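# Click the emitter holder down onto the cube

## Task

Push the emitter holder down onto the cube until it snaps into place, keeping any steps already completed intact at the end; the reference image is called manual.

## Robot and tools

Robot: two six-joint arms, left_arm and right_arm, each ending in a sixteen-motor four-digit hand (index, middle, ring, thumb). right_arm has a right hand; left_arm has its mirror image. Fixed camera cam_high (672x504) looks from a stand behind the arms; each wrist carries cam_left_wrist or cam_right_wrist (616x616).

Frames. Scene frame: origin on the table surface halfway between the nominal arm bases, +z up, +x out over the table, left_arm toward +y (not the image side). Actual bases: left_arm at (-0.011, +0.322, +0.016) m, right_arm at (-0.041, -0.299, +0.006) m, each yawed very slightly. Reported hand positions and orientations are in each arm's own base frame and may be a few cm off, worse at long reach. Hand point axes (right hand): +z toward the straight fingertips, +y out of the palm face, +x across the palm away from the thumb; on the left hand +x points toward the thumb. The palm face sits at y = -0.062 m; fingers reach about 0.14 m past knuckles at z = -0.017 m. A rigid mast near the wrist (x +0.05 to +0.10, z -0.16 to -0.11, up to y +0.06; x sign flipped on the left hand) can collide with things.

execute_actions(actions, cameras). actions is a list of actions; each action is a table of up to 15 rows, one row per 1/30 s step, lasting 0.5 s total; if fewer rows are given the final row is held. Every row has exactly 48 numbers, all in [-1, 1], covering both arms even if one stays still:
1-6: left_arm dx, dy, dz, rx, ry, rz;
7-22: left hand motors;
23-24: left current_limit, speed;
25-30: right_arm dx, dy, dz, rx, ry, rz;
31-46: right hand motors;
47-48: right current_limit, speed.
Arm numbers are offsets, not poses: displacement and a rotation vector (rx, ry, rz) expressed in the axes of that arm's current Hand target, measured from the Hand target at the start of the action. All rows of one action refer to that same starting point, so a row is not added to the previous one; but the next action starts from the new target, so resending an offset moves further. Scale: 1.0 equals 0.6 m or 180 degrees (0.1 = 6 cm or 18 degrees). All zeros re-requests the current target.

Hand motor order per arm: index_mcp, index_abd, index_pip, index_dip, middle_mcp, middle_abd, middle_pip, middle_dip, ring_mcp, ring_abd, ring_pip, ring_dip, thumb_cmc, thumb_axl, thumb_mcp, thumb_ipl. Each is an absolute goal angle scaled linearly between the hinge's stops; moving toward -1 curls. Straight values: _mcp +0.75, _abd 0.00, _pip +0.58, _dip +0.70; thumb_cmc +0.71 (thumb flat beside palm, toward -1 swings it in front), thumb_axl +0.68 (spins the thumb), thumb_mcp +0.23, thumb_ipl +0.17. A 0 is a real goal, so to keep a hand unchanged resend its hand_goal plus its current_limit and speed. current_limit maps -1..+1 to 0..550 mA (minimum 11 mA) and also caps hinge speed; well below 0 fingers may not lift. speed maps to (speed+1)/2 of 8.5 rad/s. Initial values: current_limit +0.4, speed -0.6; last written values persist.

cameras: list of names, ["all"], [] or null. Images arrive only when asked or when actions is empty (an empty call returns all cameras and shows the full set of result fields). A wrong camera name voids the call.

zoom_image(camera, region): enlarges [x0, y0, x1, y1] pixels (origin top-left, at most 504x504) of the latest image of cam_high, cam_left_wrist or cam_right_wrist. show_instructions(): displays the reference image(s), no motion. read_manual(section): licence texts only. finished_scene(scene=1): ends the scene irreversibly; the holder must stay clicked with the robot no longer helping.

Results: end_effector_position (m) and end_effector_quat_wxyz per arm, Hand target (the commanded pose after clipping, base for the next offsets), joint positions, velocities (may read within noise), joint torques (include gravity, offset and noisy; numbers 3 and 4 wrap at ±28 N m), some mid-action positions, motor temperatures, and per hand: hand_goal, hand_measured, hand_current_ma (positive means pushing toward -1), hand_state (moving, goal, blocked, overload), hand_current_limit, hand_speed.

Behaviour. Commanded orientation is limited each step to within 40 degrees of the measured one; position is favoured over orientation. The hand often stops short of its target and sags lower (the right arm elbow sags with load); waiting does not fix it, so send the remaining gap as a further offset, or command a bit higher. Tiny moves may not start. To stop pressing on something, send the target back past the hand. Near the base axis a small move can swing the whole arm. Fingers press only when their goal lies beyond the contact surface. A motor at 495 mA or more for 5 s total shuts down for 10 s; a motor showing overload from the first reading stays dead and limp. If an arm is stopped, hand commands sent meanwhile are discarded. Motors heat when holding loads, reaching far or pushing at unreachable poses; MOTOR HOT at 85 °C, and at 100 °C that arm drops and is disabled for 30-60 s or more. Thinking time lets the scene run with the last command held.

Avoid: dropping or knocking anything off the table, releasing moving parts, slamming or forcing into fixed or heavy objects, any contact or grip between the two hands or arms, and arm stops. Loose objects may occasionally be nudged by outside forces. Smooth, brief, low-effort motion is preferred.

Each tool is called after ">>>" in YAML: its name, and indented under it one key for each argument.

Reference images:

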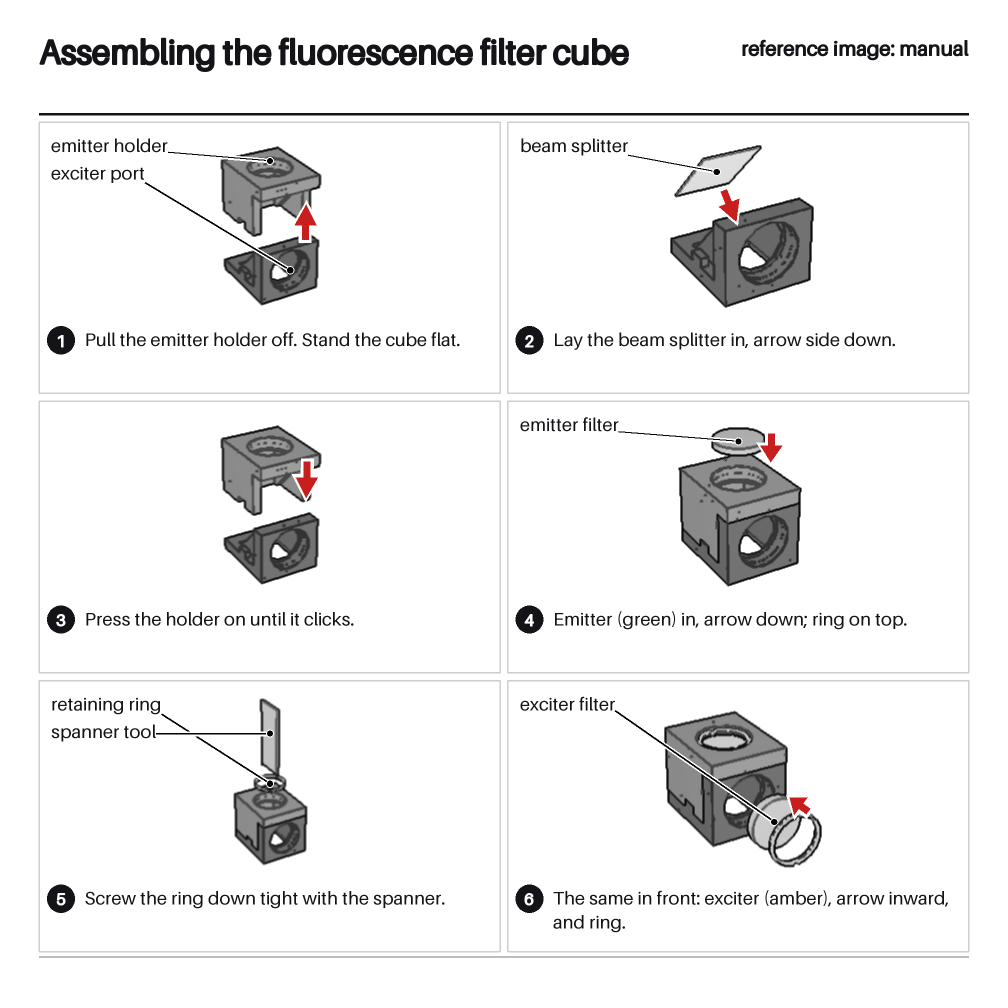

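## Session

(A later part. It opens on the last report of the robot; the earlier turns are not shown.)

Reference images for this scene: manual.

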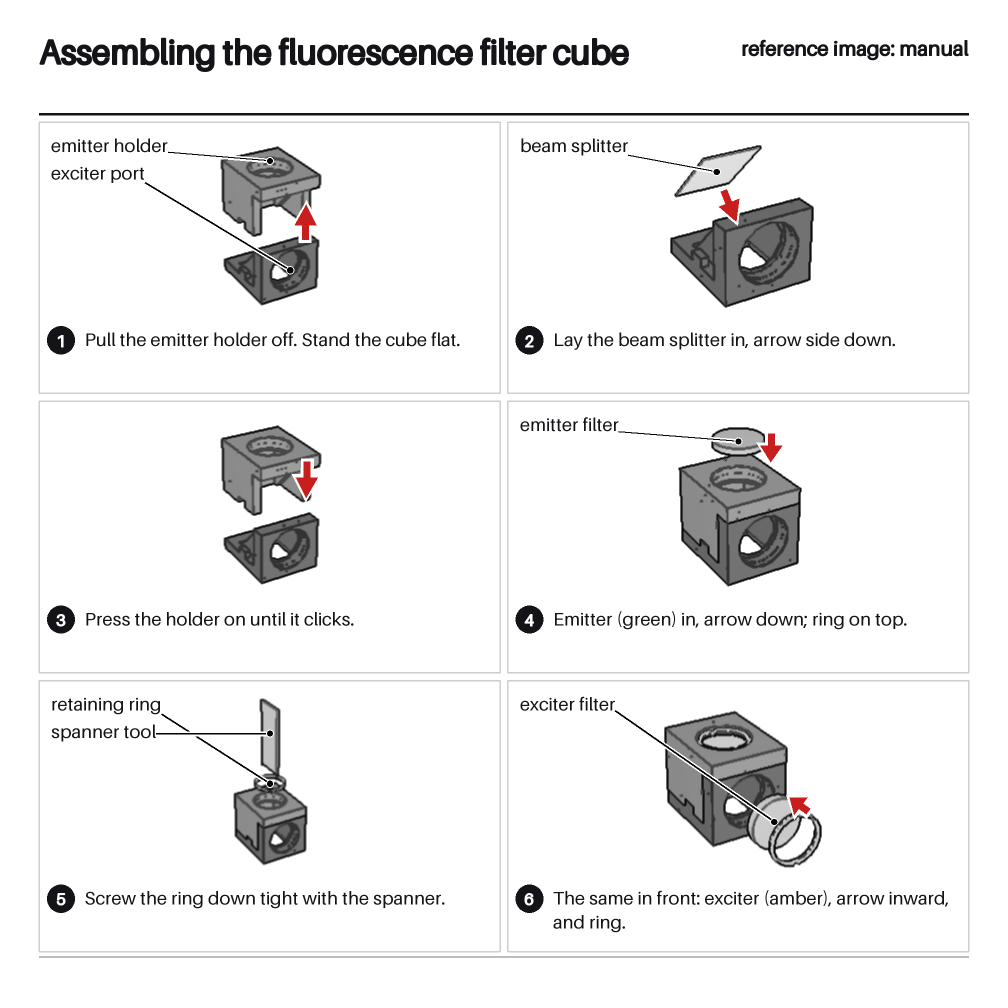

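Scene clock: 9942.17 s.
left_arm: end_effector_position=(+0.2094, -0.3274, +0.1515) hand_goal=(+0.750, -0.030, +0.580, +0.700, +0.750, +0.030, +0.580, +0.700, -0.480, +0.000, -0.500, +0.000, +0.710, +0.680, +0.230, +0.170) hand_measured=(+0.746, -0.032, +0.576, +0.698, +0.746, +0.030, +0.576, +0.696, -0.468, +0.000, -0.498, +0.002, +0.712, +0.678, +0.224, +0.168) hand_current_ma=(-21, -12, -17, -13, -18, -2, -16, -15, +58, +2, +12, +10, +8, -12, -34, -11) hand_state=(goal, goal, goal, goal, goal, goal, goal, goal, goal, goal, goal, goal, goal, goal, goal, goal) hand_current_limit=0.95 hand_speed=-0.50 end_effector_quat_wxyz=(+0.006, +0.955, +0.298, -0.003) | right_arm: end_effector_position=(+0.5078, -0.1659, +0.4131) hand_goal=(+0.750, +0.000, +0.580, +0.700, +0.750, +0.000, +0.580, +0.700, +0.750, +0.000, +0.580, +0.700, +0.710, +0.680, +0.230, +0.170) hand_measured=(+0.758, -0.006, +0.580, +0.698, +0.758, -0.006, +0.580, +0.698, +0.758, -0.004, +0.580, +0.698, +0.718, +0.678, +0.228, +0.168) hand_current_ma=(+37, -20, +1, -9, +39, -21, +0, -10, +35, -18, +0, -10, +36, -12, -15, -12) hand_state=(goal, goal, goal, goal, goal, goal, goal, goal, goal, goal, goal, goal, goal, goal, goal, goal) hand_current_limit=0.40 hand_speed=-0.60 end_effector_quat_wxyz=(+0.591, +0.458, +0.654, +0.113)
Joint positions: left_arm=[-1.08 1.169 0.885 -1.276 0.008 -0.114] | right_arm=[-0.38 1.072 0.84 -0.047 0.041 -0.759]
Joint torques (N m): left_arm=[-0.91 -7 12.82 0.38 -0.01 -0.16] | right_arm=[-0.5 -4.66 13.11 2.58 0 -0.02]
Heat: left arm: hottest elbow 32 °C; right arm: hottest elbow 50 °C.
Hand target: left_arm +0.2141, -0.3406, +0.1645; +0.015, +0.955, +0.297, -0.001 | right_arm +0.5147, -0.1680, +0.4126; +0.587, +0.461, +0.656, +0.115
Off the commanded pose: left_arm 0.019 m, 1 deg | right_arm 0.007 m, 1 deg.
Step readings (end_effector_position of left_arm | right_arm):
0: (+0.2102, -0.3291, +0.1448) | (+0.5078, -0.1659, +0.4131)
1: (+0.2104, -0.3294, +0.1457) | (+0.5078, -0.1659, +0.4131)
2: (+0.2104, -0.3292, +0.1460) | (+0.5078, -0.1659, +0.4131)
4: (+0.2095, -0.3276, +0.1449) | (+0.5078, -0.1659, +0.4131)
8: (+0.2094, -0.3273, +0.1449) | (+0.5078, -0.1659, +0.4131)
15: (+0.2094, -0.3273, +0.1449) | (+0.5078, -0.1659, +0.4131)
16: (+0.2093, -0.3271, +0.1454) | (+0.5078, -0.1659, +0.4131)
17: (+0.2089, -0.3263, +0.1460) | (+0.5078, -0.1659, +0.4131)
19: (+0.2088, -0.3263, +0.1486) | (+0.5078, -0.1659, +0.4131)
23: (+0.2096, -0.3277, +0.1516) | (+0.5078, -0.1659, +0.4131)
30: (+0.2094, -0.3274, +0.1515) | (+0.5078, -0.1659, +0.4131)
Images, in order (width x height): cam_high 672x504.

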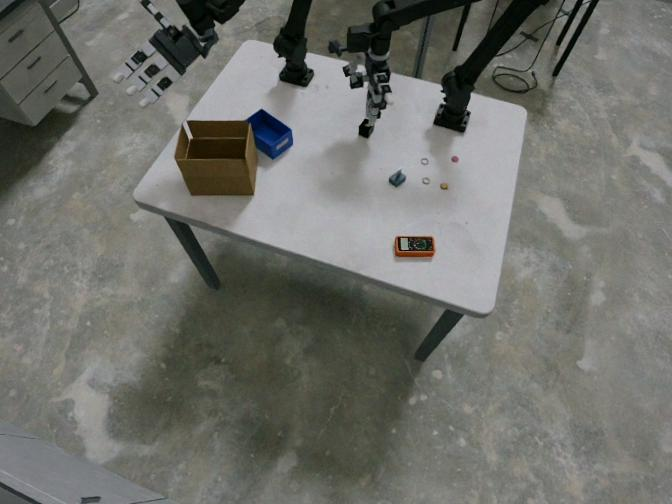

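Lifted off cleanly. Raise up and look.

>>> execute_actions:
  actions:
    - [[0,0,-0.06,0,0,0,0.75,-0.03,0.58,0.7,0.75,0.03,0.58,0.7,-0.48,0,-0.5,0,0.71,0.68,0.23,0.17,0.6,-0.5,0,0,0,0,0,0,0.75,0,0.58,0.7,0.75,0,0.58,0.7,0.75,0,0.58,0.7,0.71,0.68,0.23,0.17,0.4,-0.6]]
    - [[0,0,-0.06,0,0,0,0.75,-0.03,0.58,0.7,0.75,0.03,0.58,0.7,-0.48,0,-0.5,0,0.71,0.68,0.23,0.17,0.6,-0.5,0,0,0,0,0,0,0.75,0,0.58,0.7,0.75,0,0.58,0.7,0.75,0,0.58,0.7,0.71,0.68,0.23,0.17,0.4,-0.6]]
  cameras: ["cam_high"]

>>> zoom_image:
  camera: "cam_high"
  region: [354, 114, 380, 140]

Scene clock: 9952.33 s.
left_arm: end_effector_position=(+0.2112, -0.3306, +0.2193) hand_goal=(+0.750, -0.030, +0.580, +0.700, +0.750, +0.030, +0.580, +0.700, -0.480, +0.000, -0.500, +0.000, +0.710, +0.680, +0.230, +0.170) hand_measured=(+0.748, -0.032, +0.578, +0.698, +0.748, +0.030, +0.578, +0.698, -0.468, +0.000, -0.498, +0.002, +0.712, +0.678, +0.224, +0.168) hand_current_ma=(-7, -11, -11, -12, -7, -2, -12, -14, +58, +2, +12, +10, +5, -12, -34, -11) hand_state=(goal, goal, goal, goal, goal, goal, goal, goal, goal, goal, goal, goal, goal, goal, goal, goal) hand_current_limit=0.60 hand_speed=-0.50 end_effector_quat_wxyz=(+0.000, +0.955, +0.298, -0.004) | right_arm: end_effector_position=(+0.5078, -0.1659, +0.4131) hand_goal=(+0.750, +0.000, +0.580, +0.700, +0.750, +0.000, +0.580, +0.700, +0.750, +0.000, +0.580, +0.700, +0.710, +0.680, +0.230, +0.170) hand_measured=(+0.758, -0.006, +0.580, +0.698, +0.758, -0.006, +0.580, +0.698, +0.758, -0.004, +0.580, +0.698, +0.718, +0.678, +0.228, +0.168) hand_current_ma=(+37, -20, +1, -9, +39, -21, +0, -10, +35, -18, +0, -10, +36, -12, -15, -12) hand_state=(goal, goal, goal, goal, goal, goal, goal, goal, goal, goal, goal, goal, goal, goal, goal, goal) hand_current_limit=0.40 hand_speed=-0.60 end_effector_quat_wxyz=(+0.591, +0.458, +0.654, +0.113)
Joint positions: left_arm=[-1.08 1.151 1.054 -1.476 0.008 -0.114] | right_arm=[-0.38 1.072 0.84 -0.047 0.041 -0.759]
Joint torques (N m): left_arm=[-0.91 -8.82 12.45 0.44 0 -0.14] | right_arm=[-0.56 -4.72 13.11 2.59 -0.01 -0.02]
Heat: left arm: hottest elbow 34 °C; right arm: hottest elbow 50 °C.
Hand target: left_arm +0.2135, -0.3385, +0.2364; +0.015, +0.955, +0.297, -0.001 | right_arm +0.5147, -0.1680, +0.4126; +0.587, +0.461, +0.656, +0.115
Off the commanded pose: left_arm 0.019 m, 2 deg | right_arm 0.007 m, 1 deg.
Step readings (end_effector_position of left_arm | right_arm):
0: (+0.2094, -0.3274, +0.1515) | (+0.5078, -0.1659, +0.4131)
1: (+0.2086, -0.3259, +0.1526) | (+0.5078, -0.1659, +0.4131)
2: (+0.2077, -0.3241, +0.1559) | (+0.5078, -0.1659, +0.4131)
4: (+0.2076, -0.3240, +0.1670) | (+0.5078, -0.1659, +0.4131)
8: (+0.2115, -0.3313, +0.1825) | (+0.5078, -0.1659, +0.4131)
15: (+0.2112, -0.3307, +0.1830) | (+0.5078, -0.1659, +0.4131)
16: (+0.2104, -0.3291, +0.1840) | (+0.5078, -0.1659, +0.4131)
17: (+0.2093, -0.3271, +0.1873) | (+0.5078, -0.1659, +0.4131)
19: (+0.2085, -0.3257, +0.1993) | (+0.5078, -0.1659, +0.4131)
23: (+0.2113, -0.3309, +0.2179) | (+0.5078, -0.1659, +0.4131)
30: (+0.2112, -0.3306, +0.2193) | (+0.5078, -0.1659, +0.4131)
Images, in order (width x height): cam_high 672x504.

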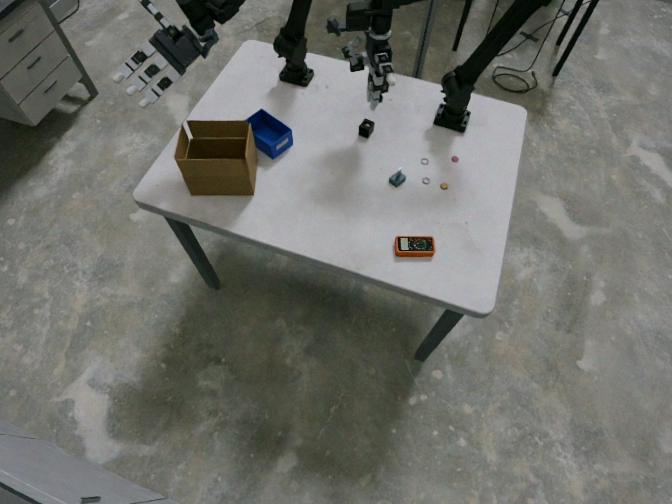

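Scaled by 19.385 from the camera's 672x504 image, which has a finer 960x720 frame.

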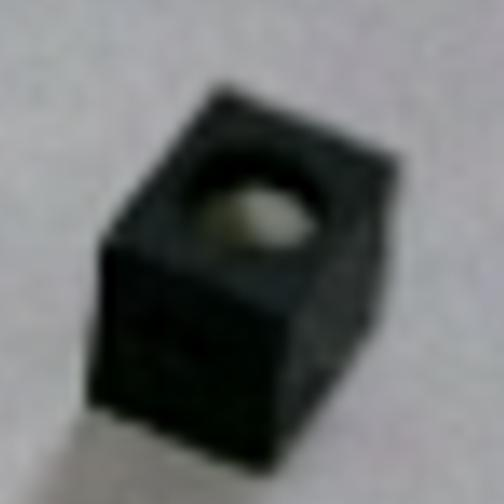

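>>> execute_actions:
  actions:
    - [[0,0,0,-0.005,0,0,-0.48,0,-0.5,0,-0.48,0,-0.5,0,-0.48,0,-0.5,0,0.71,0.68,0.23,0.17,0.6,-0.5,0,0,0,0,0,0,0.75,0,0.58,0.7,0.75,0,0.58,0.7,0.75,0,0.58,0.7,0.71,0.68,0.23,0.17,0.4,-0.6]]
    - [[-0.094,-0.0105,0.04,0,0,-0.1455,-0.48,0,-0.5,0,-0.48,0,-0.5,0,-0.48,0,-0.5,0,0.71,0.68,0.23,0.17,0.6,-0.5,0,0,0,0,0,0,0.75,0,0.58,0.7,0.75,0,0.58,0.7,0.75,0,0.58,0.7,0.71,0.68,0.23,0.17,0.4,-0.6]]
    - [[-0.0803,-0.0525,0.04,0,0,-0.1455,-0.48,0,-0.5,0,-0.48,0,-0.5,0,-0.48,0,-0.5,0,0.71,0.68,0.23,0.17,0.6,-0.5,0,0,0,0,0,0,0.75,0,0.58,0.7,0.75,0,0.58,0.7,0.75,0,0.58,0.7,0.71,0.68,0.23,0.17,0.4,-0.6]]
    - [[0,0,0.12,0,0,0,-0.48,0,-0.5,0,-0.48,0,-0.5,0,-0.48,0,-0.5,0,0.71,0.68,0.23,0.17,0.6,-0.5,0,0,0,0,0,0,0.75,0,0.58,0.7,0.75,0,0.58,0.7,0.75,0,0.58,0.7,0.71,0.68,0.23,0.17,0.4,-0.6]]
    - [[0,0,0.115,0,0,0,-0.48,0,-0.5,0,-0.48,0,-0.5,0,-0.48,0,-0.5,0,0.71,0.68,0.23,0.17,0.6,-0.5,0,0,0,0,0,0,0.75,0,0.58,0.7,0.75,0,0.58,0.7,0.75,0,0.58,0.7,0.71,0.68,0.23,0.17,0.4,-0.6]]
  cameras: ["cam_high", "cam_left_wrist"]

>>> zoom_image:
  camera: "cam_left_wrist"
  region: [140, 225, 220, 305]

Scene clock: 9987.63 s.
left_arm: end_effector_position=(+0.1096, -0.3979, +0.0466) hand_goal=(-0.480, +0.000, -0.500, +0.000, -0.480, +0.000, -0.500, +0.000, -0.480, +0.000, -0.500, +0.000, +0.710, +0.680, +0.230, +0.170) hand_measured=(-0.470, +0.000, -0.496, +0.002, -0.470, +0.002, -0.496, +0.002, -0.470, +0.000, -0.498, +0.002, +0.710, +0.678, +0.226, +0.168) hand_current_ma=(+51, -3, +16, +11, +57, +10, +17, +14, +49, +3, +10, +10, -2, -12, -19, -8) hand_state=(goal, goal, goal, goal, goal, goal, goal, goal, goal, goal, goal, goal, goal, goal, goal, goal) hand_current_limit=0.60 hand_speed=-0.50 end_effector_quat_wxyz=(+0.015, +0.734, +0.679, -0.004) | right_arm: end_effector_position=(+0.5078, -0.1659, +0.4131) hand_goal=(+0.750, +0.000, +0.580, +0.700, +0.750, +0.000, +0.580, +0.700, +0.750, +0.000, +0.580, +0.700, +0.710, +0.680, +0.230, +0.170) hand_measured=(+0.758, -0.006, +0.580, +0.698, +0.758, -0.006, +0.580, +0.698, +0.758, -0.004, +0.580, +0.698, +0.718, +0.678, +0.228, +0.168) hand_current_ma=(+37, -20, +1, -9, +39, -21, +0, -10, +35, -18, +0, -10, +36, -12, -15, -12) hand_state=(goal, goal, goal, goal, goal, goal, goal, goal, goal, goal, goal, goal, goal, goal, goal, goal) hand_current_limit=0.40 hand_speed=-0.60 end_effector_quat_wxyz=(+0.591, +0.458, +0.654, +0.113)
Joint positions: left_arm=[-1.519 1.577 0.977 -0.942 -0.013 -1.442] | right_arm=[-0.38 1.072 0.84 -0.047 0.041 -0.759]
Joint torques (N m): left_arm=[0.38 -14.62 7.97 0.91 -0.24 -0.19] | right_arm=[-0.56 -4.72 13.12 2.56 -0.01 -0.02]
Heat: left arm: hottest elbow 35 °C; right arm: hottest elbow 50 °C.
Hand target: left_arm +0.1156, -0.4000, +0.0483; +0.021, +0.726, +0.688, -0.008 | right_arm +0.5147, -0.1680, +0.4126; +0.587, +0.461, +0.656, +0.115
Off the commanded pose: left_arm 0.007 m, 2 deg | right_arm 0.007 m, 1 deg.
Step readings (end_effector_position of left_arm | right_arm):
0: (+0.2112, -0.3306, +0.2193) | (+0.5078, -0.1659, +0.4131)
1: (+0.2112, -0.3306, +0.2193) | (+0.5078, -0.1659, +0.4131)
2: (+0.2112, -0.3306, +0.2193) | (+0.5078, -0.1659, +0.4131)
4: (+0.2112, -0.3306, +0.2193) | (+0.5078, -0.1659, +0.4131)
8: (+0.2112, -0.3306, +0.2193) | (+0.5078, -0.1659, +0.4131)
15: (+0.2112, -0.3306, +0.2193) | (+0.5078, -0.1659, +0.4131)
16: (+0.2084, -0.3317, +0.2189) | (+0.5078, -0.1659, +0.4131)
17: (+0.2010, -0.3365, +0.2187) | (+0.5078, -0.1659, +0.4131)
19: (+0.1753, -0.3534, +0.2179) | (+0.5078, -0.1659, +0.4131)
23: (+0.1429, -0.3677, +0.2074) | (+0.5078, -0.1659, +0.4131)
30: (+0.1534, -0.3564, +0.1972) | (+0.5078, -0.1659, +0.4131)
31: (+0.1503, -0.3556, +0.1958) | (+0.5078, -0.1659, +0.4131)
32: (+0.1438, -0.3588, +0.1944) | (+0.5078, -0.1659, +0.4131)
34: (+0.1266, -0.3759, +0.1916) | (+0.5078, -0.1659, +0.4131)
38: (+0.1051, -0.3949, +0.1795) | (+0.5078, -0.1659, +0.4131)
45: (+0.1076, -0.3857, +0.1732) | (+0.5078, -0.1659, +0.4131)
46: (+0.1077, -0.3871, +0.1701) | (+0.5078, -0.1659, +0.4131)
47: (+0.1080, -0.3926, +0.1645) | (+0.5078, -0.1659, +0.4131)
49: (+0.1083, -0.3963, +0.1470) | (+0.5078, -0.1659, +0.4131)
53: (+0.1085, -0.3953, +0.1230) | (+0.5078, -0.1659, +0.4131)
60: (+0.1089, -0.3967, +0.1188) | (+0.5078, -0.1659, +0.4131)
61: (+0.1090, -0.3980, +0.1150) | (+0.5078, -0.1659, +0.4131)
62: (+0.1093, -0.4031, +0.1084) | (+0.5078, -0.1659, +0.4131)
64: (+0.1093, -0.4036, +0.0871) | (+0.5078, -0.1659, +0.4131)
68: (+0.1094, -0.3965, +0.0540) | (+0.5078, -0.1659, +0.4131)
75: (+0.1096, -0.3977, +0.0466) | (+0.5078, -0.1659, +0.4131)
Images, in order (width x height): cam_high 672x504, cam_left_wrist 616x616.

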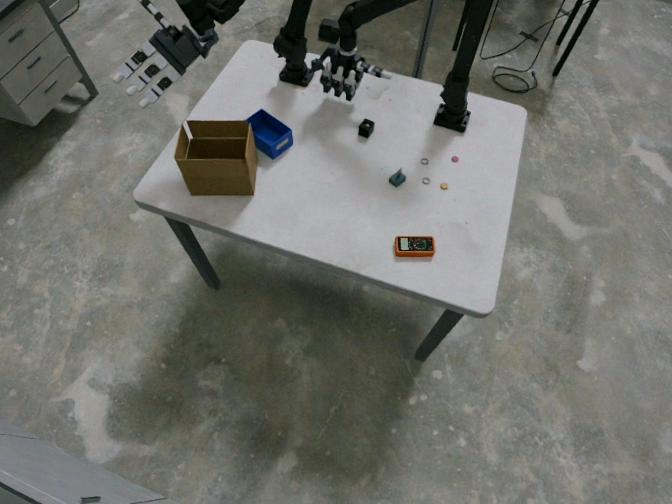

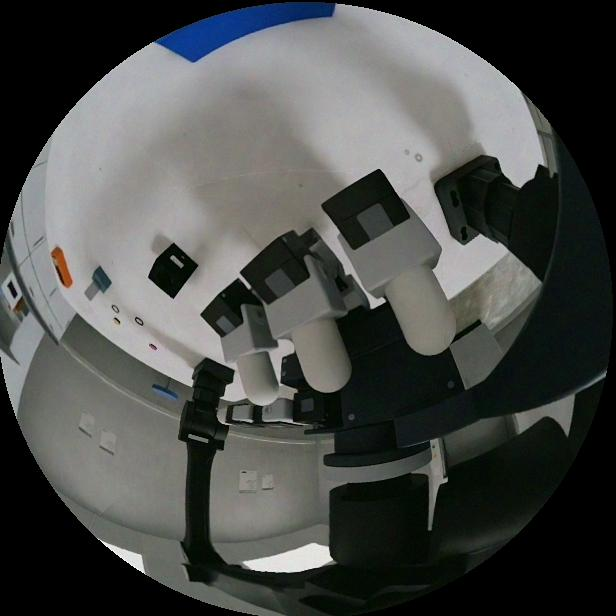

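Scaled by 6.300 from the camera's 616x616 image, which has a finer 880x880 frame.

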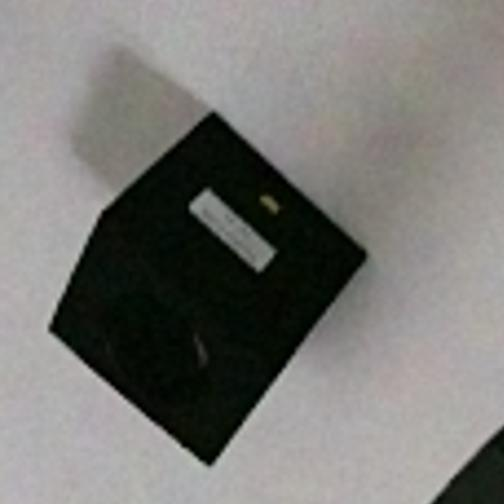

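>>> zoom_image:
  camera: "cam_left_wrist"
  region: [164, 240, 200, 276]

>>> zoom_image:
  camera: "cam_left_wrist"
  region: [144, 238, 204, 302]

Scaled by 14.000 from the camera's 616x616 image, which has a finer 880x880 frame.

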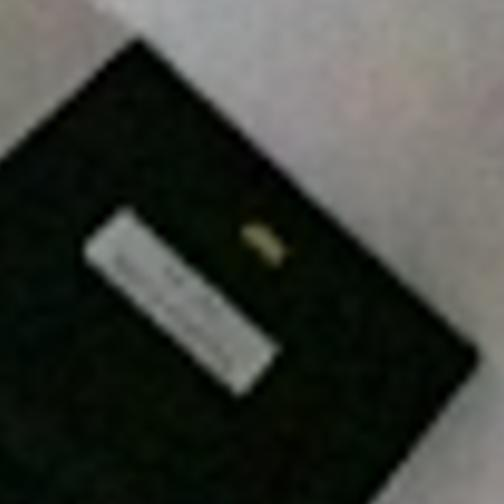

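Scaled by 7.875 from the camera's 616x616 image, which has a finer 880x880 frame.

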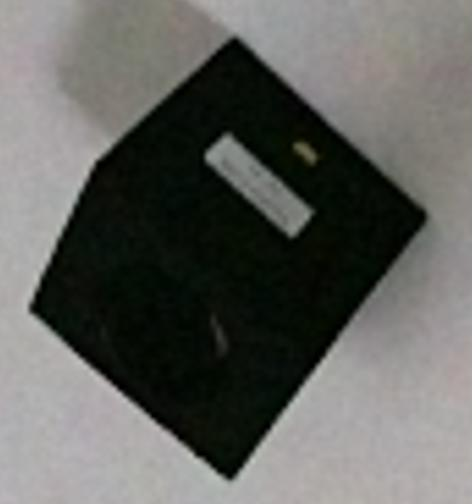

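>>> execute_actions:
  actions:
    - [[0,0,-0.13,0.0062,0.0129,0,-0.48,0,-0.5,0,-0.48,0,-0.5,0,-0.48,0,-0.5,0,0.71,0.68,0.23,0.17,0.6,-0.5,0,0,0,0,0,0,0.75,0,0.58,0.7,0.75,0,0.58,0.7,0.75,0,0.58,0.7,0.71,0.68,0.23,0.17,0.4,-0.6]]
    - [[0.1062,0.1128,-0.12,0,0,0.014,-0.48,0,-0.5,0,-0.48,0,-0.5,0,-0.48,0,-0.5,0,0.71,0.68,0.23,0.17,0.6,-0.5,0,0,0,0,0,0,0.75,0,0.58,0.7,0.75,0,0.58,0.7,0.75,0,0.58,0.7,0.71,0.68,0.23,0.17,0.4,-0.6]]
    - [[0.111,0.108,0,0,0,0.0135,-0.48,0,-0.5,0,-0.48,0,-0.5,0,-0.48,0,-0.5,0,0.71,0.68,0.23,0.17,0.6,-0.5,0,0,0,0,0,0,0.75,0,0.58,0.7,0.75,0,0.58,0.7,0.75,0,0.58,0.7,0.71,0.68,0.23,0.17,0.4,-0.6]]
    - [[0,0,0,0,0,0,0.75,0.14,0.58,0.7,0.75,-0.14,0.58,0.7,-0.48,0,-0.5,0,0.71,0.68,0.23,0.17,0.6,-0.5,0,0,0,0,0,0,0.75,0,0.58,0.7,0.75,0,0.58,0.7,0.75,0,0.58,0.7,0.71,0.68,0.23,0.17,0.4,-0.6]]
  cameras: ["cam_high"]

>>> zoom_image:
  camera: "cam_high"
  region: [350, 105, 386, 141]

Scene clock: 10115.20 s.
left_arm: end_effector_position=(+0.2594, -0.2720, +0.1925) hand_goal=(+0.750, +0.140, +0.580, +0.700, +0.750, -0.140, +0.580, +0.700, -0.480, +0.000, -0.500, +0.000, +0.710, +0.680, +0.230, +0.170) hand_measured=(+0.746, +0.136, +0.578, +0.698, +0.746, -0.136, +0.578, +0.698, -0.470, +0.000, -0.498, +0.002, +0.710, +0.678, +0.224, +0.168) hand_current_ma=(-21, -14, -12, -11, -21, +16, -13, -14, +50, +0, +7, +10, +4, -12, -33, -10) hand_state=(goal, goal, goal, goal, goal, goal, goal, goal, goal, goal, goal, goal, goal, goal, goal, goal) hand_current_limit=0.60 hand_speed=-0.50 end_effector_quat_wxyz=(-0.004, +0.747, +0.665, +0.001) | right_arm: end_effector_position=(+0.5078, -0.1659, +0.4131) hand_goal=(+0.750, +0.000, +0.580, +0.700, +0.750, +0.000, +0.580, +0.700, +0.750, +0.000, +0.580, +0.700, +0.710, +0.680, +0.230, +0.170) hand_measured=(+0.758, -0.006, +0.580, +0.698, +0.758, -0.006, +0.580, +0.698, +0.758, -0.004, +0.580, +0.698, +0.718, +0.678, +0.228, +0.168) hand_current_ma=(+37, -20, +1, -9, +39, -21, +0, -10, +35, -18, +0, -10, +36, -12, -15, -12) hand_state=(goal, goal, goal, goal, goal, goal, goal, goal, goal, goal, goal, goal, goal, goal, goal, goal) hand_current_limit=0.40 hand_speed=-0.60 end_effector_quat_wxyz=(+0.591, +0.458, +0.654, +0.113)
Joint positions: left_arm=[-1.025 1.231 1.047 -1.396 0 -0.91] | right_arm=[-0.38 1.072 0.84 -0.047 0.041 -0.759]
Joint torques (N m): left_arm=[-1.49 -10.46 9.65 0.32 -0.01 0.05] | right_arm=[-0.5 -4.66 13.12 2.59 -0.01 -0.02]
Heat: left arm: hottest elbow 33 °C; right arm: hottest elbow 50 °C.
Hand target: left_arm +0.2563, -0.2766, +0.1981; +0.000, +0.755, +0.656, -0.001 | right_arm +0.5147, -0.1680, +0.4126; +0.587, +0.461, +0.656, +0.115
Off the commanded pose: left_arm 0.008 m, 2 deg | right_arm 0.007 m, 1 deg.
Step readings (end_effector_position of left_arm | right_arm):
0: (+0.1096, -0.3979, +0.0466) | (+0.5078, -0.1659, +0.4131)
1: (+0.1090, -0.3947, +0.0495) | (+0.5078, -0.1659, +0.4131)
2: (+0.1082, -0.3873, +0.0563) | (+0.5078, -0.1659, +0.4131)
4: (+0.1079, -0.3784, +0.0762) | (+0.5078, -0.1659, +0.4131)
8: (+0.1090, -0.3857, +0.1117) | (+0.5078, -0.1659, +0.4131)
15: (+0.1091, -0.3910, +0.1229) | (+0.5078, -0.1659, +0.4131)
16: (+0.1119, -0.3879, +0.1252) | (+0.5078, -0.1659, +0.4131)
17: (+0.1183, -0.3789, +0.1299) | (+0.5078, -0.1659, +0.4131)
19: (+0.1442, -0.3541, +0.1497) | (+0.5078, -0.1659, +0.4131)
23: (+0.1868, -0.3201, +0.1894) | (+0.5078, -0.1659, +0.4131)
30: (+0.1870, -0.3222, +0.1958) | (+0.5078, -0.1659, +0.4131)
31: (+0.1900, -0.3209, +0.1940) | (+0.5078, -0.1659, +0.4131)
32: (+0.1968, -0.3166, +0.1918) | (+0.5078, -0.1659, +0.4131)
34: (+0.2223, -0.2940, +0.1888) | (+0.5078, -0.1659, +0.4131)
38: (+0.2601, -0.2639, +0.1928) | (+0.5078, -0.1659, +0.4131)
45: (+0.2598, -0.2699, +0.1926) | (+0.5078, -0.1659, +0.4131)
46: (+0.2597, -0.2704, +0.1926) | (+0.5078, -0.1659, +0.4131)
47: (+0.2595, -0.2708, +0.1926) | (+0.5078, -0.1659, +0.4131)
49: (+0.2596, -0.2712, +0.1926) | (+0.5078, -0.1659, +0.4131)
53: (+0.2596, -0.2716, +0.1926) | (+0.5078, -0.1659, +0.4131)
60: (+0.2596, -0.2718, +0.1926) | (+0.5078, -0.1659, +0.4131)
Images, in order (width x height): cam_high 672x504.

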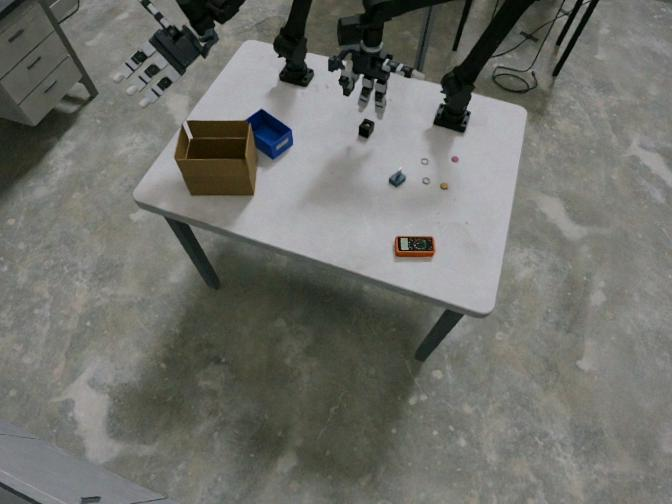

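Scaled by 14.000 from the camera's 672x504 image, which has a finer 960x720 frame.

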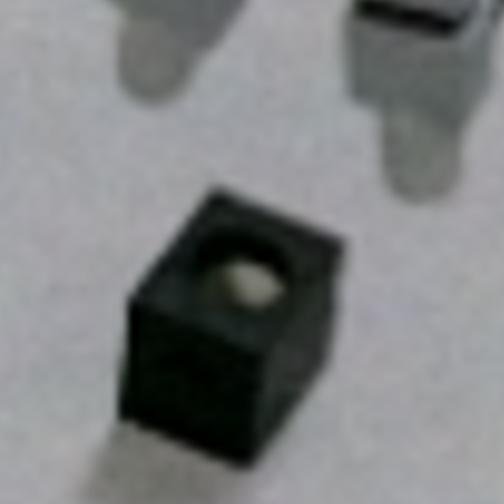

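>>> execute_actions:
  actions:
    - [[-0.0183,0,0.03,0,0,0,0.75,0.14,0.58,0.7,0.75,-0.14,0.58,0.7,-0.48,0,-0.5,0,0.71,0.68,0.23,0.17,0.6,-0.5,0,0,0,0,0,0,0.75,0,0.58,0.7,0.75,0,0.58,0.7,0.75,0,0.58,0.7,0.71,0.68,0.23,0.17,0.4,-0.6]]
    - [[0,0,0.05,0,0,0,0.75,0.14,0.58,0.7,0.75,-0.14,0.58,0.7,-0.48,0,-0.5,0,0.71,0.68,0.23,0.17,0.6,-0.5,0,0,0,0,0,0,0.75,0,0.58,0.7,0.75,0,0.58,0.7,0.75,0,0.58,0.7,0.71,0.68,0.23,0.17,0.4,-0.6]]
  cameras: ["cam_high"]

>>> zoom_image:
  camera: "cam_high"
  region: [350, 108, 386, 144]

Scene clock: 10147.40 s.
left_arm: end_effector_position=(+0.2567, -0.2825, +0.1530) hand_goal=(+0.750, +0.140, +0.580, +0.700, +0.750, -0.140, +0.580, +0.700, -0.480, +0.000, -0.500, +0.000, +0.710, +0.680, +0.230, +0.170) hand_measured=(+0.748, +0.138, +0.578, +0.698, +0.748, -0.136, +0.578, +0.698, -0.470, +0.000, -0.498, +0.002, +0.710, +0.678, +0.226, +0.168) hand_current_ma=(-13, -11, -11, -11, -13, +14, -12, -14, +50, +0, +7, +10, +4, -12, -30, -10) hand_state=(goal, goal, goal, goal, goal, goal, goal, goal, goal, goal, goal, goal, goal, goal, goal, goal) hand_current_limit=0.60 hand_speed=-0.50 end_effector_quat_wxyz=(+0.000, +0.754, +0.657, +0.000) | right_arm: end_effector_position=(+0.5078, -0.1659, +0.4131) hand_goal=(+0.750, +0.000, +0.580, +0.700, +0.750, +0.000, +0.580, +0.700, +0.750, +0.000, +0.580, +0.700, +0.710, +0.680, +0.230, +0.170) hand_measured=(+0.758, -0.006, +0.580, +0.698, +0.758, -0.006, +0.580, +0.698, +0.758, -0.004, +0.580, +0.698, +0.718, +0.678, +0.228, +0.168) hand_current_ma=(+37, -20, +1, -9, +39, -21, +0, -10, +35, -18, +0, -10, +36, -12, -15, -12) hand_state=(goal, goal, goal, goal, goal, goal, goal, goal, goal, goal, goal, goal, goal, goal, goal, goal) hand_current_limit=0.40 hand_speed=-0.60 end_effector_quat_wxyz=(+0.591, +0.458, +0.654, +0.113)
Joint positions: left_arm=[-1.046 1.267 0.971 -1.274 0 -0.91] | right_arm=[-0.38 1.072 0.84 -0.047 0.041 -0.759]
Joint torques (N m): left_arm=[-1.55 -9.23 8.94 0.96 -0.03 -0.16] | right_arm=[-0.5 -4.72 13.11 2.56 0 -0.02]
Heat: left arm: hottest elbow 35 °C; right arm: hottest elbow 50 °C.
Hand target: left_arm +0.2549, -0.2875, +0.1501; +0.000, +0.755, +0.656, +0.000 | right_arm +0.5147, -0.1680, +0.4126; +0.587, +0.461, +0.656, +0.115
Off the commanded pose: left_arm 0.006 m, 0 deg | right_arm 0.007 m, 1 deg.
Step readings (end_effector_position of left_arm | right_arm):
0: (+0.2594, -0.2720, +0.1925) | (+0.5078, -0.1659, +0.4131)
1: (+0.2593, -0.2729, +0.1923) | (+0.5078, -0.1659, +0.4131)
2: (+0.2594, -0.2756, +0.1917) | (+0.5078, -0.1659, +0.4131)
4: (+0.2589, -0.2800, +0.1904) | (+0.5078, -0.1659, +0.4131)
8: (+0.2575, -0.2836, +0.1899) | (+0.5078, -0.1659, +0.4131)
15: (+0.2574, -0.2837, +0.1899) | (+0.5078, -0.1659, +0.4131)
16: (+0.2576, -0.2839, +0.1876) | (+0.5078, -0.1659, +0.4131)
17: (+0.2587, -0.2859, +0.1830) | (+0.5078, -0.1659, +0.4131)
19: (+0.2577, -0.2842, +0.1704) | (+0.5078, -0.1659, +0.4131)
23: (+0.2558, -0.2809, +0.1541) | (+0.5078, -0.1659, +0.4131)
30: (+0.2567, -0.2825, +0.1530) | (+0.5078, -0.1659, +0.4131)
Images, in order (width x height): cam_high 672x504.

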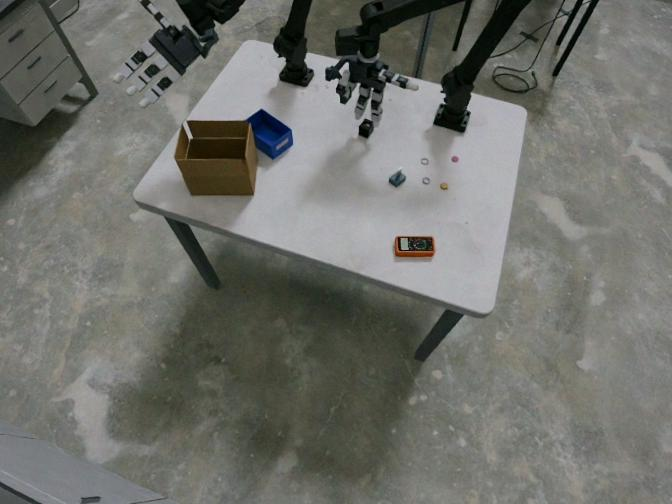

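Scaled by 14.000 from the camera's 672x504 image, which has a finer 960x720 frame.

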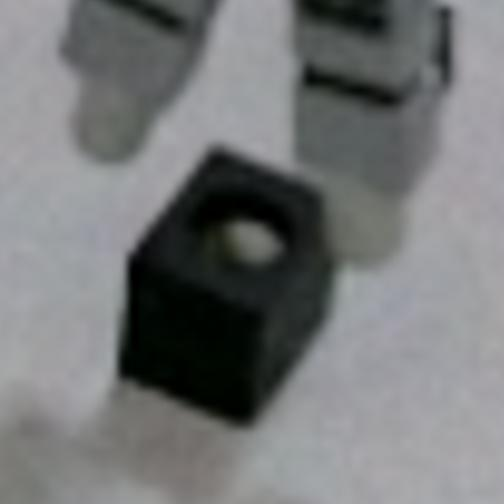

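>>> execute_actions:
  actions:
    - [[0,0,0.02,0,0,0,0.75,0.14,0.58,0.7,0.75,-0.14,0.58,0.7,-0.48,0,-0.5,0,0.71,0.68,0.23,0.17,0.6,-0.5,0,0,0,0,0,0,0.75,0,0.58,0.7,0.75,0,0.58,0.7,0.75,0,0.58,0.7,0.71,0.68,0.23,0.17,0.4,-0.6]]
    - [[0,0,0.02,0,0,0,0.75,0.14,0.58,0.7,0.75,-0.14,0.58,0.7,-0.48,0,-0.5,0,0.71,0.68,0.23,0.17,0.6,-0.5,0,0,0,0,0,0,0.75,0,0.58,0.7,0.75,0,0.58,0.7,0.75,0,0.58,0.7,0.71,0.68,0.23,0.17,0.4,-0.6]]
  cameras: ["cam_high"]

>>> zoom_image:
  camera: "cam_high"
  region: [350, 108, 386, 144]

Scene clock: 10162.93 s.
left_arm: end_effector_position=(+0.2577, -0.2842, +0.1339) hand_goal=(+0.750, +0.140, +0.580, +0.700, +0.750, -0.140, +0.580, +0.700, -0.480, +0.000, -0.500, +0.000, +0.710, +0.680, +0.230, +0.170) hand_measured=(+0.748, +0.138, +0.578, +0.698, +0.748, -0.136, +0.578, +0.698, -0.470, +0.000, -0.498, +0.002, +0.710, +0.678, +0.226, +0.168) hand_current_ma=(-11, -10, -11, -11, -11, +14, -12, -14, +50, +0, +7, +10, +4, -12, -30, -10) hand_state=(goal, goal, goal, goal, goal, goal, goal, goal, goal, goal, goal, goal, goal, goal, goal, goal) hand_current_limit=0.60 hand_speed=-0.50 end_effector_quat_wxyz=(+0.006, +0.754, +0.657, -0.001) | right_arm: end_effector_position=(+0.5078, -0.1659, +0.4131) hand_goal=(+0.750, +0.000, +0.580, +0.700, +0.750, +0.000, +0.580, +0.700, +0.750, +0.000, +0.580, +0.700, +0.710, +0.680, +0.230, +0.170) hand_measured=(+0.758, -0.006, +0.580, +0.698, +0.758, -0.006, +0.580, +0.698, +0.758, -0.004, +0.580, +0.698, +0.718, +0.678, +0.228, +0.168) hand_current_ma=(+37, -20, +1, -9, +39, -21, +0, -10, +35, -18, +0, -10, +36, -12, -15, -12) hand_state=(goal, goal, goal, goal, goal, goal, goal, goal, goal, goal, goal, goal, goal, goal, goal, goal) hand_current_limit=0.40 hand_speed=-0.60 end_effector_quat_wxyz=(+0.591, +0.458, +0.654, +0.113)
Joint positions: left_arm=[-1.046 1.282 0.93 -1.205 0 -0.91] | right_arm=[-0.38 1.072 0.84 -0.047 0.041 -0.759]
Joint torques (N m): left_arm=[-1.49 -8.94 8.27 1.03 -0.03 -0.16] | right_arm=[-0.56 -4.72 13.12 2.58 0 -0.01]
Heat: left arm: hottest elbow 34 °C; right arm: hottest elbow 50 °C.
Hand target: left_arm +0.2548, -0.2875, +0.1261; +0.000, +0.755, +0.656, +0.000 | right_arm +0.5147, -0.1680, +0.4126; +0.587, +0.461, +0.656, +0.115
Off the commanded pose: left_arm 0.009 m, 1 deg | right_arm 0.007 m, 1 deg.
Step readings (end_effector_position of left_arm | right_arm):
0: (+0.2567, -0.2825, +0.1530) | (+0.5078, -0.1659, +0.4131)
1: (+0.2568, -0.2826, +0.1524) | (+0.5078, -0.1659, +0.4131)
2: (+0.2575, -0.2839, +0.1513) | (+0.5078, -0.1659, +0.4131)
4: (+0.2578, -0.2844, +0.1486) | (+0.5078, -0.1659, +0.4131)
8: (+0.2575, -0.2839, +0.1468) | (+0.5078, -0.1659, +0.4131)
15: (+0.2577, -0.2842, +0.1468) | (+0.5078, -0.1659, +0.4131)
16: (+0.2578, -0.2844, +0.1462) | (+0.5078, -0.1659, +0.4131)
17: (+0.2584, -0.2853, +0.1444) | (+0.5078, -0.1659, +0.4131)
19: (+0.2582, -0.2851, +0.1400) | (+0.5078, -0.1659, +0.4131)
23: (+0.2574, -0.2837, +0.1342) | (+0.5078, -0.1659, +0.4131)
30: (+0.2577, -0.2842, +0.1339) | (+0.5078, -0.1659, +0.4131)
Images, in order (width x height): cam_high 672x504.

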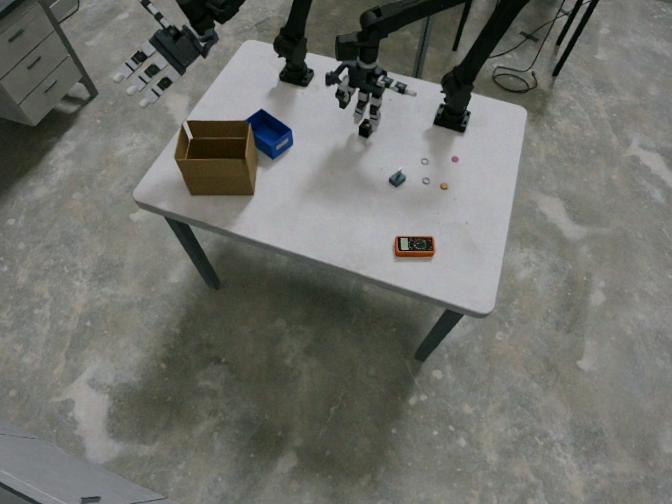

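Scaled by 14.000 from the camera's 672x504 image, which has a finer 960x720 frame.

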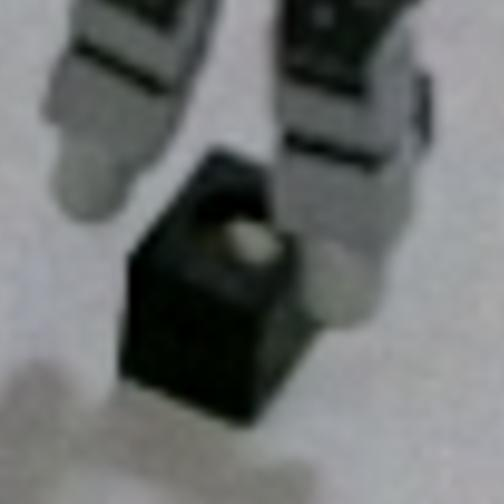

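>>> execute_actions:
  actions:
    - [[0.0043,-0.0052,0.008,0.003,0.001,0,0.75,0.14,0.58,0.7,0.75,-0.14,0.58,0.7,-0.48,0,-0.5,0,0.71,0.68,0.23,0.17,0.6,-0.5,0,0,0,0,0,0,0.75,0,0.58,0.7,0.75,0,0.58,0.7,0.75,0,0.58,0.7,0.71,0.68,0.23,0.17,0.4,-0.6]]
    - [[0,0,0,0,0,0,0.75,0.08,0.58,0.7,0.75,-0.08,0.58,0.7,-0.48,0,-0.5,0,0.71,0.68,0.23,0.17,0.0,-0.8,0,0,0,0,0,0,0.75,0,0.58,0.7,0.75,0,0.58,0.7,0.75,0,0.58,0.7,0.71,0.68,0.23,0.17,0.4,-0.6]]
  cameras: ["cam_high"]

>>> zoom_image:
  camera: "cam_high"
  region: [350, 108, 386, 144]

Scene clock: 10177.67 s.
left_arm: end_effector_position=(+0.2555, -0.2817, +0.1295) hand_goal=(+0.750, +0.080, +0.580, +0.700, +0.750, -0.080, +0.580, +0.700, -0.480, +0.000, -0.500, +0.000, +0.710, +0.680, +0.230, +0.170) hand_measured=(+0.748, +0.082, +0.578, +0.698, +0.748, -0.082, +0.578, +0.698, -0.470, +0.000, -0.498, +0.002, +0.710, +0.678, +0.226, +0.168) hand_current_ma=(-11, +11, -11, -11, -11, -12, -12, -13, +50, +0, +7, +10, +4, -12, -30, -10) hand_state=(goal, goal, goal, goal, goal, goal, goal, goal, goal, goal, goal, goal, goal, goal, goal, goal) hand_current_limit=0.00 hand_speed=-0.80 end_effector_quat_wxyz=(+0.002, +0.754, +0.657, -0.003) | right_arm: end_effector_position=(+0.5078, -0.1659, +0.4131) hand_goal=(+0.750, +0.000, +0.580, +0.700, +0.750, +0.000, +0.580, +0.700, +0.750, +0.000, +0.580, +0.700, +0.710, +0.680, +0.230, +0.170) hand_measured=(+0.758, -0.006, +0.580, +0.698, +0.758, -0.006, +0.580, +0.698, +0.758, -0.004, +0.580, +0.698, +0.718, +0.678, +0.228, +0.168) hand_current_ma=(+37, -20, +1, -9, +39, -21, +0, -10, +35, -18, +0, -10, +36, -12, -15, -12) hand_state=(goal, goal, goal, goal, goal, goal, goal, goal, goal, goal, goal, goal, goal, goal, goal, goal) hand_current_limit=0.40 hand_speed=-0.60 end_effector_quat_wxyz=(+0.591, +0.458, +0.654, +0.113)
Joint positions: left_arm=[-1.046 1.282 0.919 -1.202 0.004 -0.91] | right_arm=[-0.38 1.072 0.84 -0.047 0.041 -0.759]
Joint torques (N m): left_arm=[-1.55 -8.47 8.06 0.92 0.05 -0.18] | right_arm=[-0.56 -4.66 13.12 2.59 0 -0.02]
Heat: left arm: hottest elbow 34 °C; right arm: hottest elbow 50 °C.
Hand target: left_arm +0.2521, -0.2846, +0.1213; -0.004, +0.755, +0.656, -0.002 | right_arm +0.5147, -0.1680, +0.4126; +0.587, +0.461, +0.656, +0.115
Off the commanded pose: left_arm 0.009 m, 1 deg | right_arm 0.007 m, 1 deg.
Step readings (end_effector_position of left_arm | right_arm):
0: (+0.2577, -0.2842, +0.1339) | (+0.5078, -0.1659, +0.4131)
1: (+0.2574, -0.2841, +0.1335) | (+0.5078, -0.1659, +0.4131)
2: (+0.2571, -0.2840, +0.1327) | (+0.5078, -0.1659, +0.4131)
4: (+0.2562, -0.2828, +0.1308) | (+0.5078, -0.1659, +0.4131)
8: (+0.2555, -0.2817, +0.1295) | (+0.5078, -0.1659, +0.4131)
15: (+0.2555, -0.2817, +0.1295) | (+0.5078, -0.1659, +0.4131)
16: (+0.2555, -0.2817, +0.1295) | (+0.5078, -0.1659, +0.4131)
17: (+0.2555, -0.2817, +0.1295) | (+0.5078, -0.1659, +0.4131)
19: (+0.2555, -0.2817, +0.1295) | (+0.5078, -0.1659, +0.4131)
23: (+0.2555, -0.2817, +0.1295) | (+0.5078, -0.1659, +0.4131)
30: (+0.2555, -0.2817, +0.1295) | (+0.5078, -0.1659, +0.4131)
Images, in order (width x height): cam_high 672x504.

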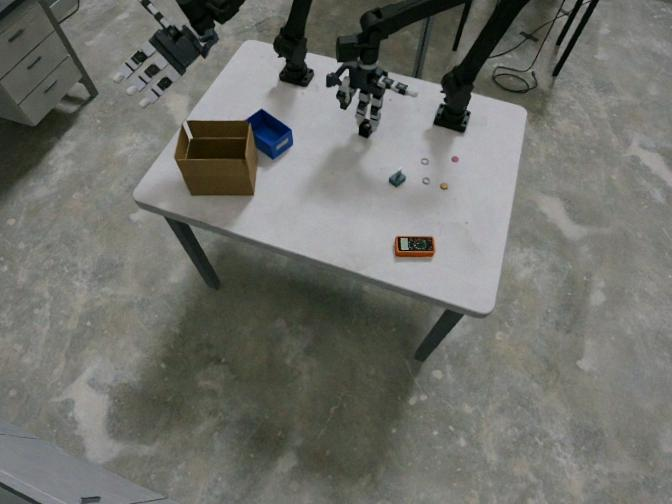

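Scaled by 14.000 from the camera's 672x504 image, which has a finer 960x720 frame.

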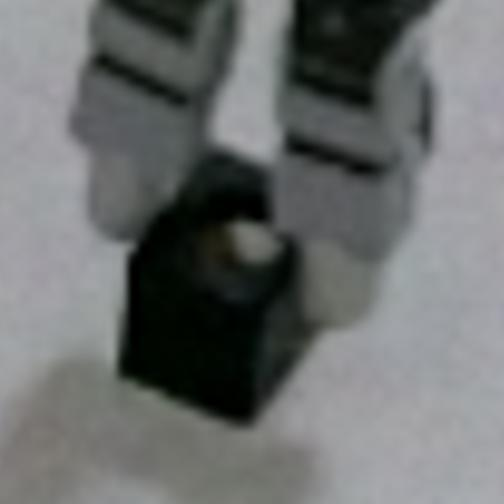

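>>> execute_actions:
  actions:
    - [[0,0,0,0,0,0,0.75,0.05,0.58,0.7,0.75,-0.05,0.58,0.7,-0.48,0,-0.5,0,0.71,0.68,0.23,0.17,0.0,-0.85,0,0,0,0,0,0,0.75,0,0.58,0.7,0.75,0,0.58,0.7,0.75,0,0.58,0.7,0.71,0.68,0.23,0.17,0.4,-0.6]]
  cameras: ["cam_high"]

>>> zoom_image:
  camera: "cam_high"
  region: [350, 108, 386, 144]

Scene clock: 10185.97 s.
left_arm: end_effector_position=(+0.2555, -0.2817, +0.1295) hand_goal=(+0.750, +0.050, +0.580, +0.700, +0.750, -0.050, +0.580, +0.700, -0.480, +0.000, -0.500, +0.000, +0.710, +0.680, +0.230, +0.170) hand_measured=(+0.748, +0.076, +0.578, +0.698, +0.748, -0.078, +0.578, +0.698, -0.470, +0.000, -0.498, +0.002, +0.710, +0.678, +0.226, +0.168) hand_current_ma=(-11, +112, -11, -11, -11, -121, -12, -14, +50, +0, +7, +10, +4, -12, -30, -10) hand_state=(goal, blocked, goal, goal, goal, blocked, goal, goal, goal, goal, goal, goal, goal, goal, goal, goal) hand_current_limit=0.00 hand_speed=-0.85 end_effector_quat_wxyz=(+0.002, +0.754, +0.657, -0.003) | right_arm: end_effector_position=(+0.5078, -0.1659, +0.4131) hand_goal=(+0.750, +0.000, +0.580, +0.700, +0.750, +0.000, +0.580, +0.700, +0.750, +0.000, +0.580, +0.700, +0.710, +0.680, +0.230, +0.170) hand_measured=(+0.758, -0.006, +0.580, +0.698, +0.758, -0.006, +0.580, +0.698, +0.758, -0.004, +0.580, +0.698, +0.718, +0.678, +0.228, +0.168) hand_current_ma=(+37, -20, +1, -9, +39, -21, +0, -10, +35, -18, +0, -10, +36, -12, -15, -12) hand_state=(goal, goal, goal, goal, goal, goal, goal, goal, goal, goal, goal, goal, goal, goal, goal, goal) hand_current_limit=0.40 hand_speed=-0.60 end_effector_quat_wxyz=(+0.591, +0.458, +0.654, +0.113)
Joint positions: left_arm=[-1.046 1.282 0.919 -1.202 0.004 -0.91] | right_arm=[-0.38 1.072 0.84 -0.047 0.041 -0.759]
Joint torques (N m): left_arm=[-1.38 -8.35 8.12 0.91 0.04 -0.18] | right_arm=[-0.44 -4.66 13.14 2.58 0 -0.02]
Heat: left arm: hottest elbow 34 °C; right arm: hottest elbow 50 °C.
Hand target: left_arm +0.2521, -0.2846, +0.1213; -0.004, +0.755, +0.656, -0.002 | right_arm +0.5147, -0.1680, +0.4126; +0.587, +0.461, +0.656, +0.115
Off the commanded pose: left_arm 0.009 m, 1 deg | right_arm 0.007 m, 1 deg.
Step readings (end_effector_position of left_arm | right_arm):
0: (+0.2555, -0.2817, +0.1295) | (+0.5078, -0.1659, +0.4131)
1: (+0.2555, -0.2817, +0.1295) | (+0.5078, -0.1659, +0.4131)
2: (+0.2555, -0.2817, +0.1295) | (+0.5078, -0.1659, +0.4131)
4: (+0.2555, -0.2817, +0.1295) | (+0.5078, -0.1659, +0.4131)
8: (+0.2555, -0.2817, +0.1295) | (+0.5078, -0.1659, +0.4131)
15: (+0.2555, -0.2817, +0.1295) | (+0.5078, -0.1659, +0.4131)
Images, in order (width x height): cam_high 672x504.

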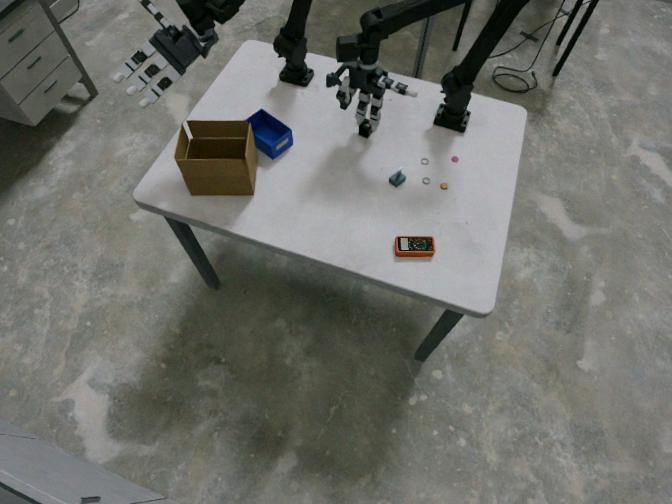

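Scaled by 14.000 from the camera's 672x504 image, which has a finer 960x720 frame.

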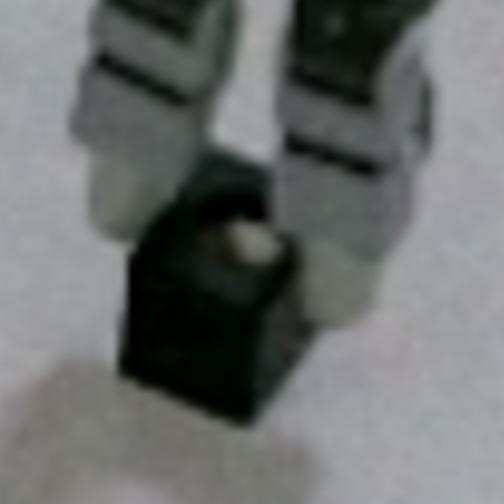

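>>> execute_actions:
  actions:
    - [[0,0,0,0,0,0,0.75,0.02,0.58,0.7,0.75,-0.02,0.58,0.7,-0.48,0,-0.5,0,0.71,0.68,0.23,0.17,0.3,-0.85,0,0,0,0,0,0,0.75,0,0.58,0.7,0.75,0,0.58,0.7,0.75,0,0.58,0.7,0.71,0.68,0.23,0.17,0.4,-0.6]]
    - [[-0.005,0.011,-0.02,-0.006,-0.005,0,0.75,0.02,0.58,0.7,0.75,-0.02,0.58,0.7,-0.48,0,-0.5,0,0.71,0.68,0.23,0.17,0.3,-0.85,0,0,0,0,0,0,0.75,0,0.58,0.7,0.75,0,0.58,0.7,0.75,0,0.58,0.7,0.71,0.68,0.23,0.17,0.4,-0.6]]
  cameras: ["cam_high"]

>>> zoom_image:
  camera: "cam_high"
  region: [350, 108, 386, 144]

Scene clock: 10202.50 s.
left_arm: end_effector_position=(+0.2556, -0.2817, +0.1295) hand_goal=(+0.750, +0.020, +0.580, +0.700, +0.750, -0.020, +0.580, +0.700, -0.480, +0.000, -0.500, +0.000, +0.710, +0.680, +0.230, +0.170) hand_measured=(+0.748, +0.072, +0.578, +0.698, +0.748, -0.076, +0.578, +0.698, -0.470, +0.000, -0.498, +0.002, +0.710, +0.678, +0.226, +0.168) hand_current_ma=(-11, +229, -11, -11, -11, -247, -12, -14, +50, +0, +7, +10, +4, -12, -30, -10) hand_state=(goal, blocked, goal, goal, goal, blocked, goal, goal, goal, goal, goal, goal, goal, goal, goal, goal) hand_current_limit=0.30 hand_speed=-0.85 end_effector_quat_wxyz=(+0.002, +0.754, +0.657, -0.002) | right_arm: end_effector_position=(+0.5078, -0.1659, +0.4131) hand_goal=(+0.750, +0.000, +0.580, +0.700, +0.750, +0.000, +0.580, +0.700, +0.750, +0.000, +0.580, +0.700, +0.710, +0.680, +0.230, +0.170) hand_measured=(+0.758, -0.006, +0.580, +0.698, +0.758, -0.006, +0.580, +0.698, +0.758, -0.004, +0.580, +0.698, +0.718, +0.678, +0.228, +0.168) hand_current_ma=(+37, -20, +1, -9, +39, -21, +0, -10, +35, -18, +0, -10, +36, -12, -15, -12) hand_state=(goal, goal, goal, goal, goal, goal, goal, goal, goal, goal, goal, goal, goal, goal, goal, goal) hand_current_limit=0.40 hand_speed=-0.60 end_effector_quat_wxyz=(+0.591, +0.458, +0.654, +0.113)
Joint positions: left_arm=[-1.046 1.282 0.919 -1.202 0.004 -0.91] | right_arm=[-0.38 1.072 0.84 -0.047 0.041 -0.759]
Joint torques (N m): left_arm=[-0.91 -8.94 10.06 0.68 -0.16 -0.08] | right_arm=[-0.5 -4.72 13.14 2.56 0 -0.02]
Heat: left arm: hottest elbow 34 °C; right arm: hottest elbow 50 °C.
Hand target: left_arm +0.2583, -0.2885, +0.1333; +0.008, +0.755, +0.656, -0.002 | right_arm +0.5147, -0.1680, +0.4126; +0.587, +0.461, +0.656, +0.115
Off the commanded pose: left_arm 0.008 m, 1 deg | right_arm 0.007 m, 1 deg.
Step readings (end_effector_position of left_arm | right_arm):
0: (+0.2555, -0.2817, +0.1295) | (+0.5078, -0.1659, +0.4131)
1: (+0.2555, -0.2817, +0.1295) | (+0.5078, -0.1659, +0.4131)
2: (+0.2555, -0.2817, +0.1295) | (+0.5078, -0.1659, +0.4131)
4: (+0.2555, -0.2817, +0.1295) | (+0.5078, -0.1659, +0.4131)
8: (+0.2555, -0.2817, +0.1295) | (+0.5078, -0.1659, +0.4131)
15: (+0.2555, -0.2817, +0.1295) | (+0.5078, -0.1659, +0.4131)
16: (+0.2556, -0.2817, +0.1295) | (+0.5078, -0.1659, +0.4131)
17: (+0.2556, -0.2817, +0.1295) | (+0.5078, -0.1659, +0.4131)
19: (+0.2556, -0.2817, +0.1295) | (+0.5078, -0.1659, +0.4131)
23: (+0.2556, -0.2817, +0.1295) | (+0.5078, -0.1659, +0.4131)
30: (+0.2556, -0.2817, +0.1295) | (+0.5078, -0.1659, +0.4131)
Images, in order (width x height): cam_high 672x504.

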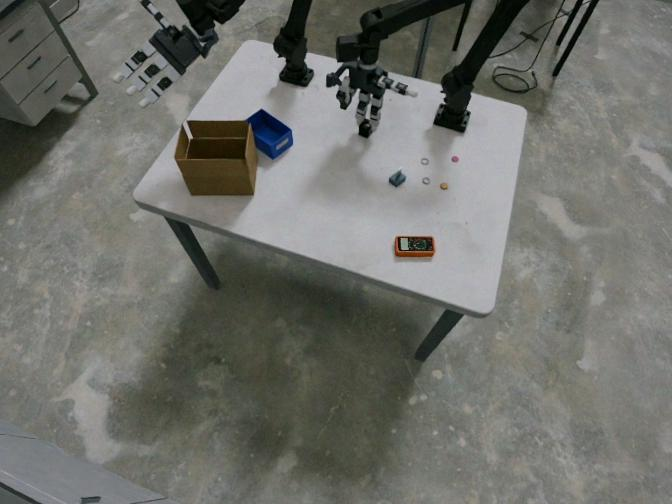

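Scaled by 14.000 from the camera's 672x504 image, which has a finer 960x720 frame.

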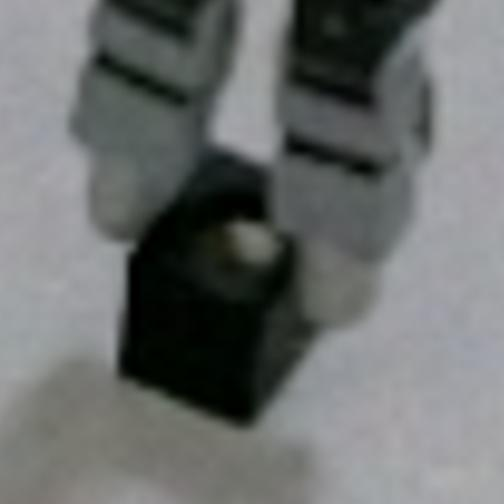

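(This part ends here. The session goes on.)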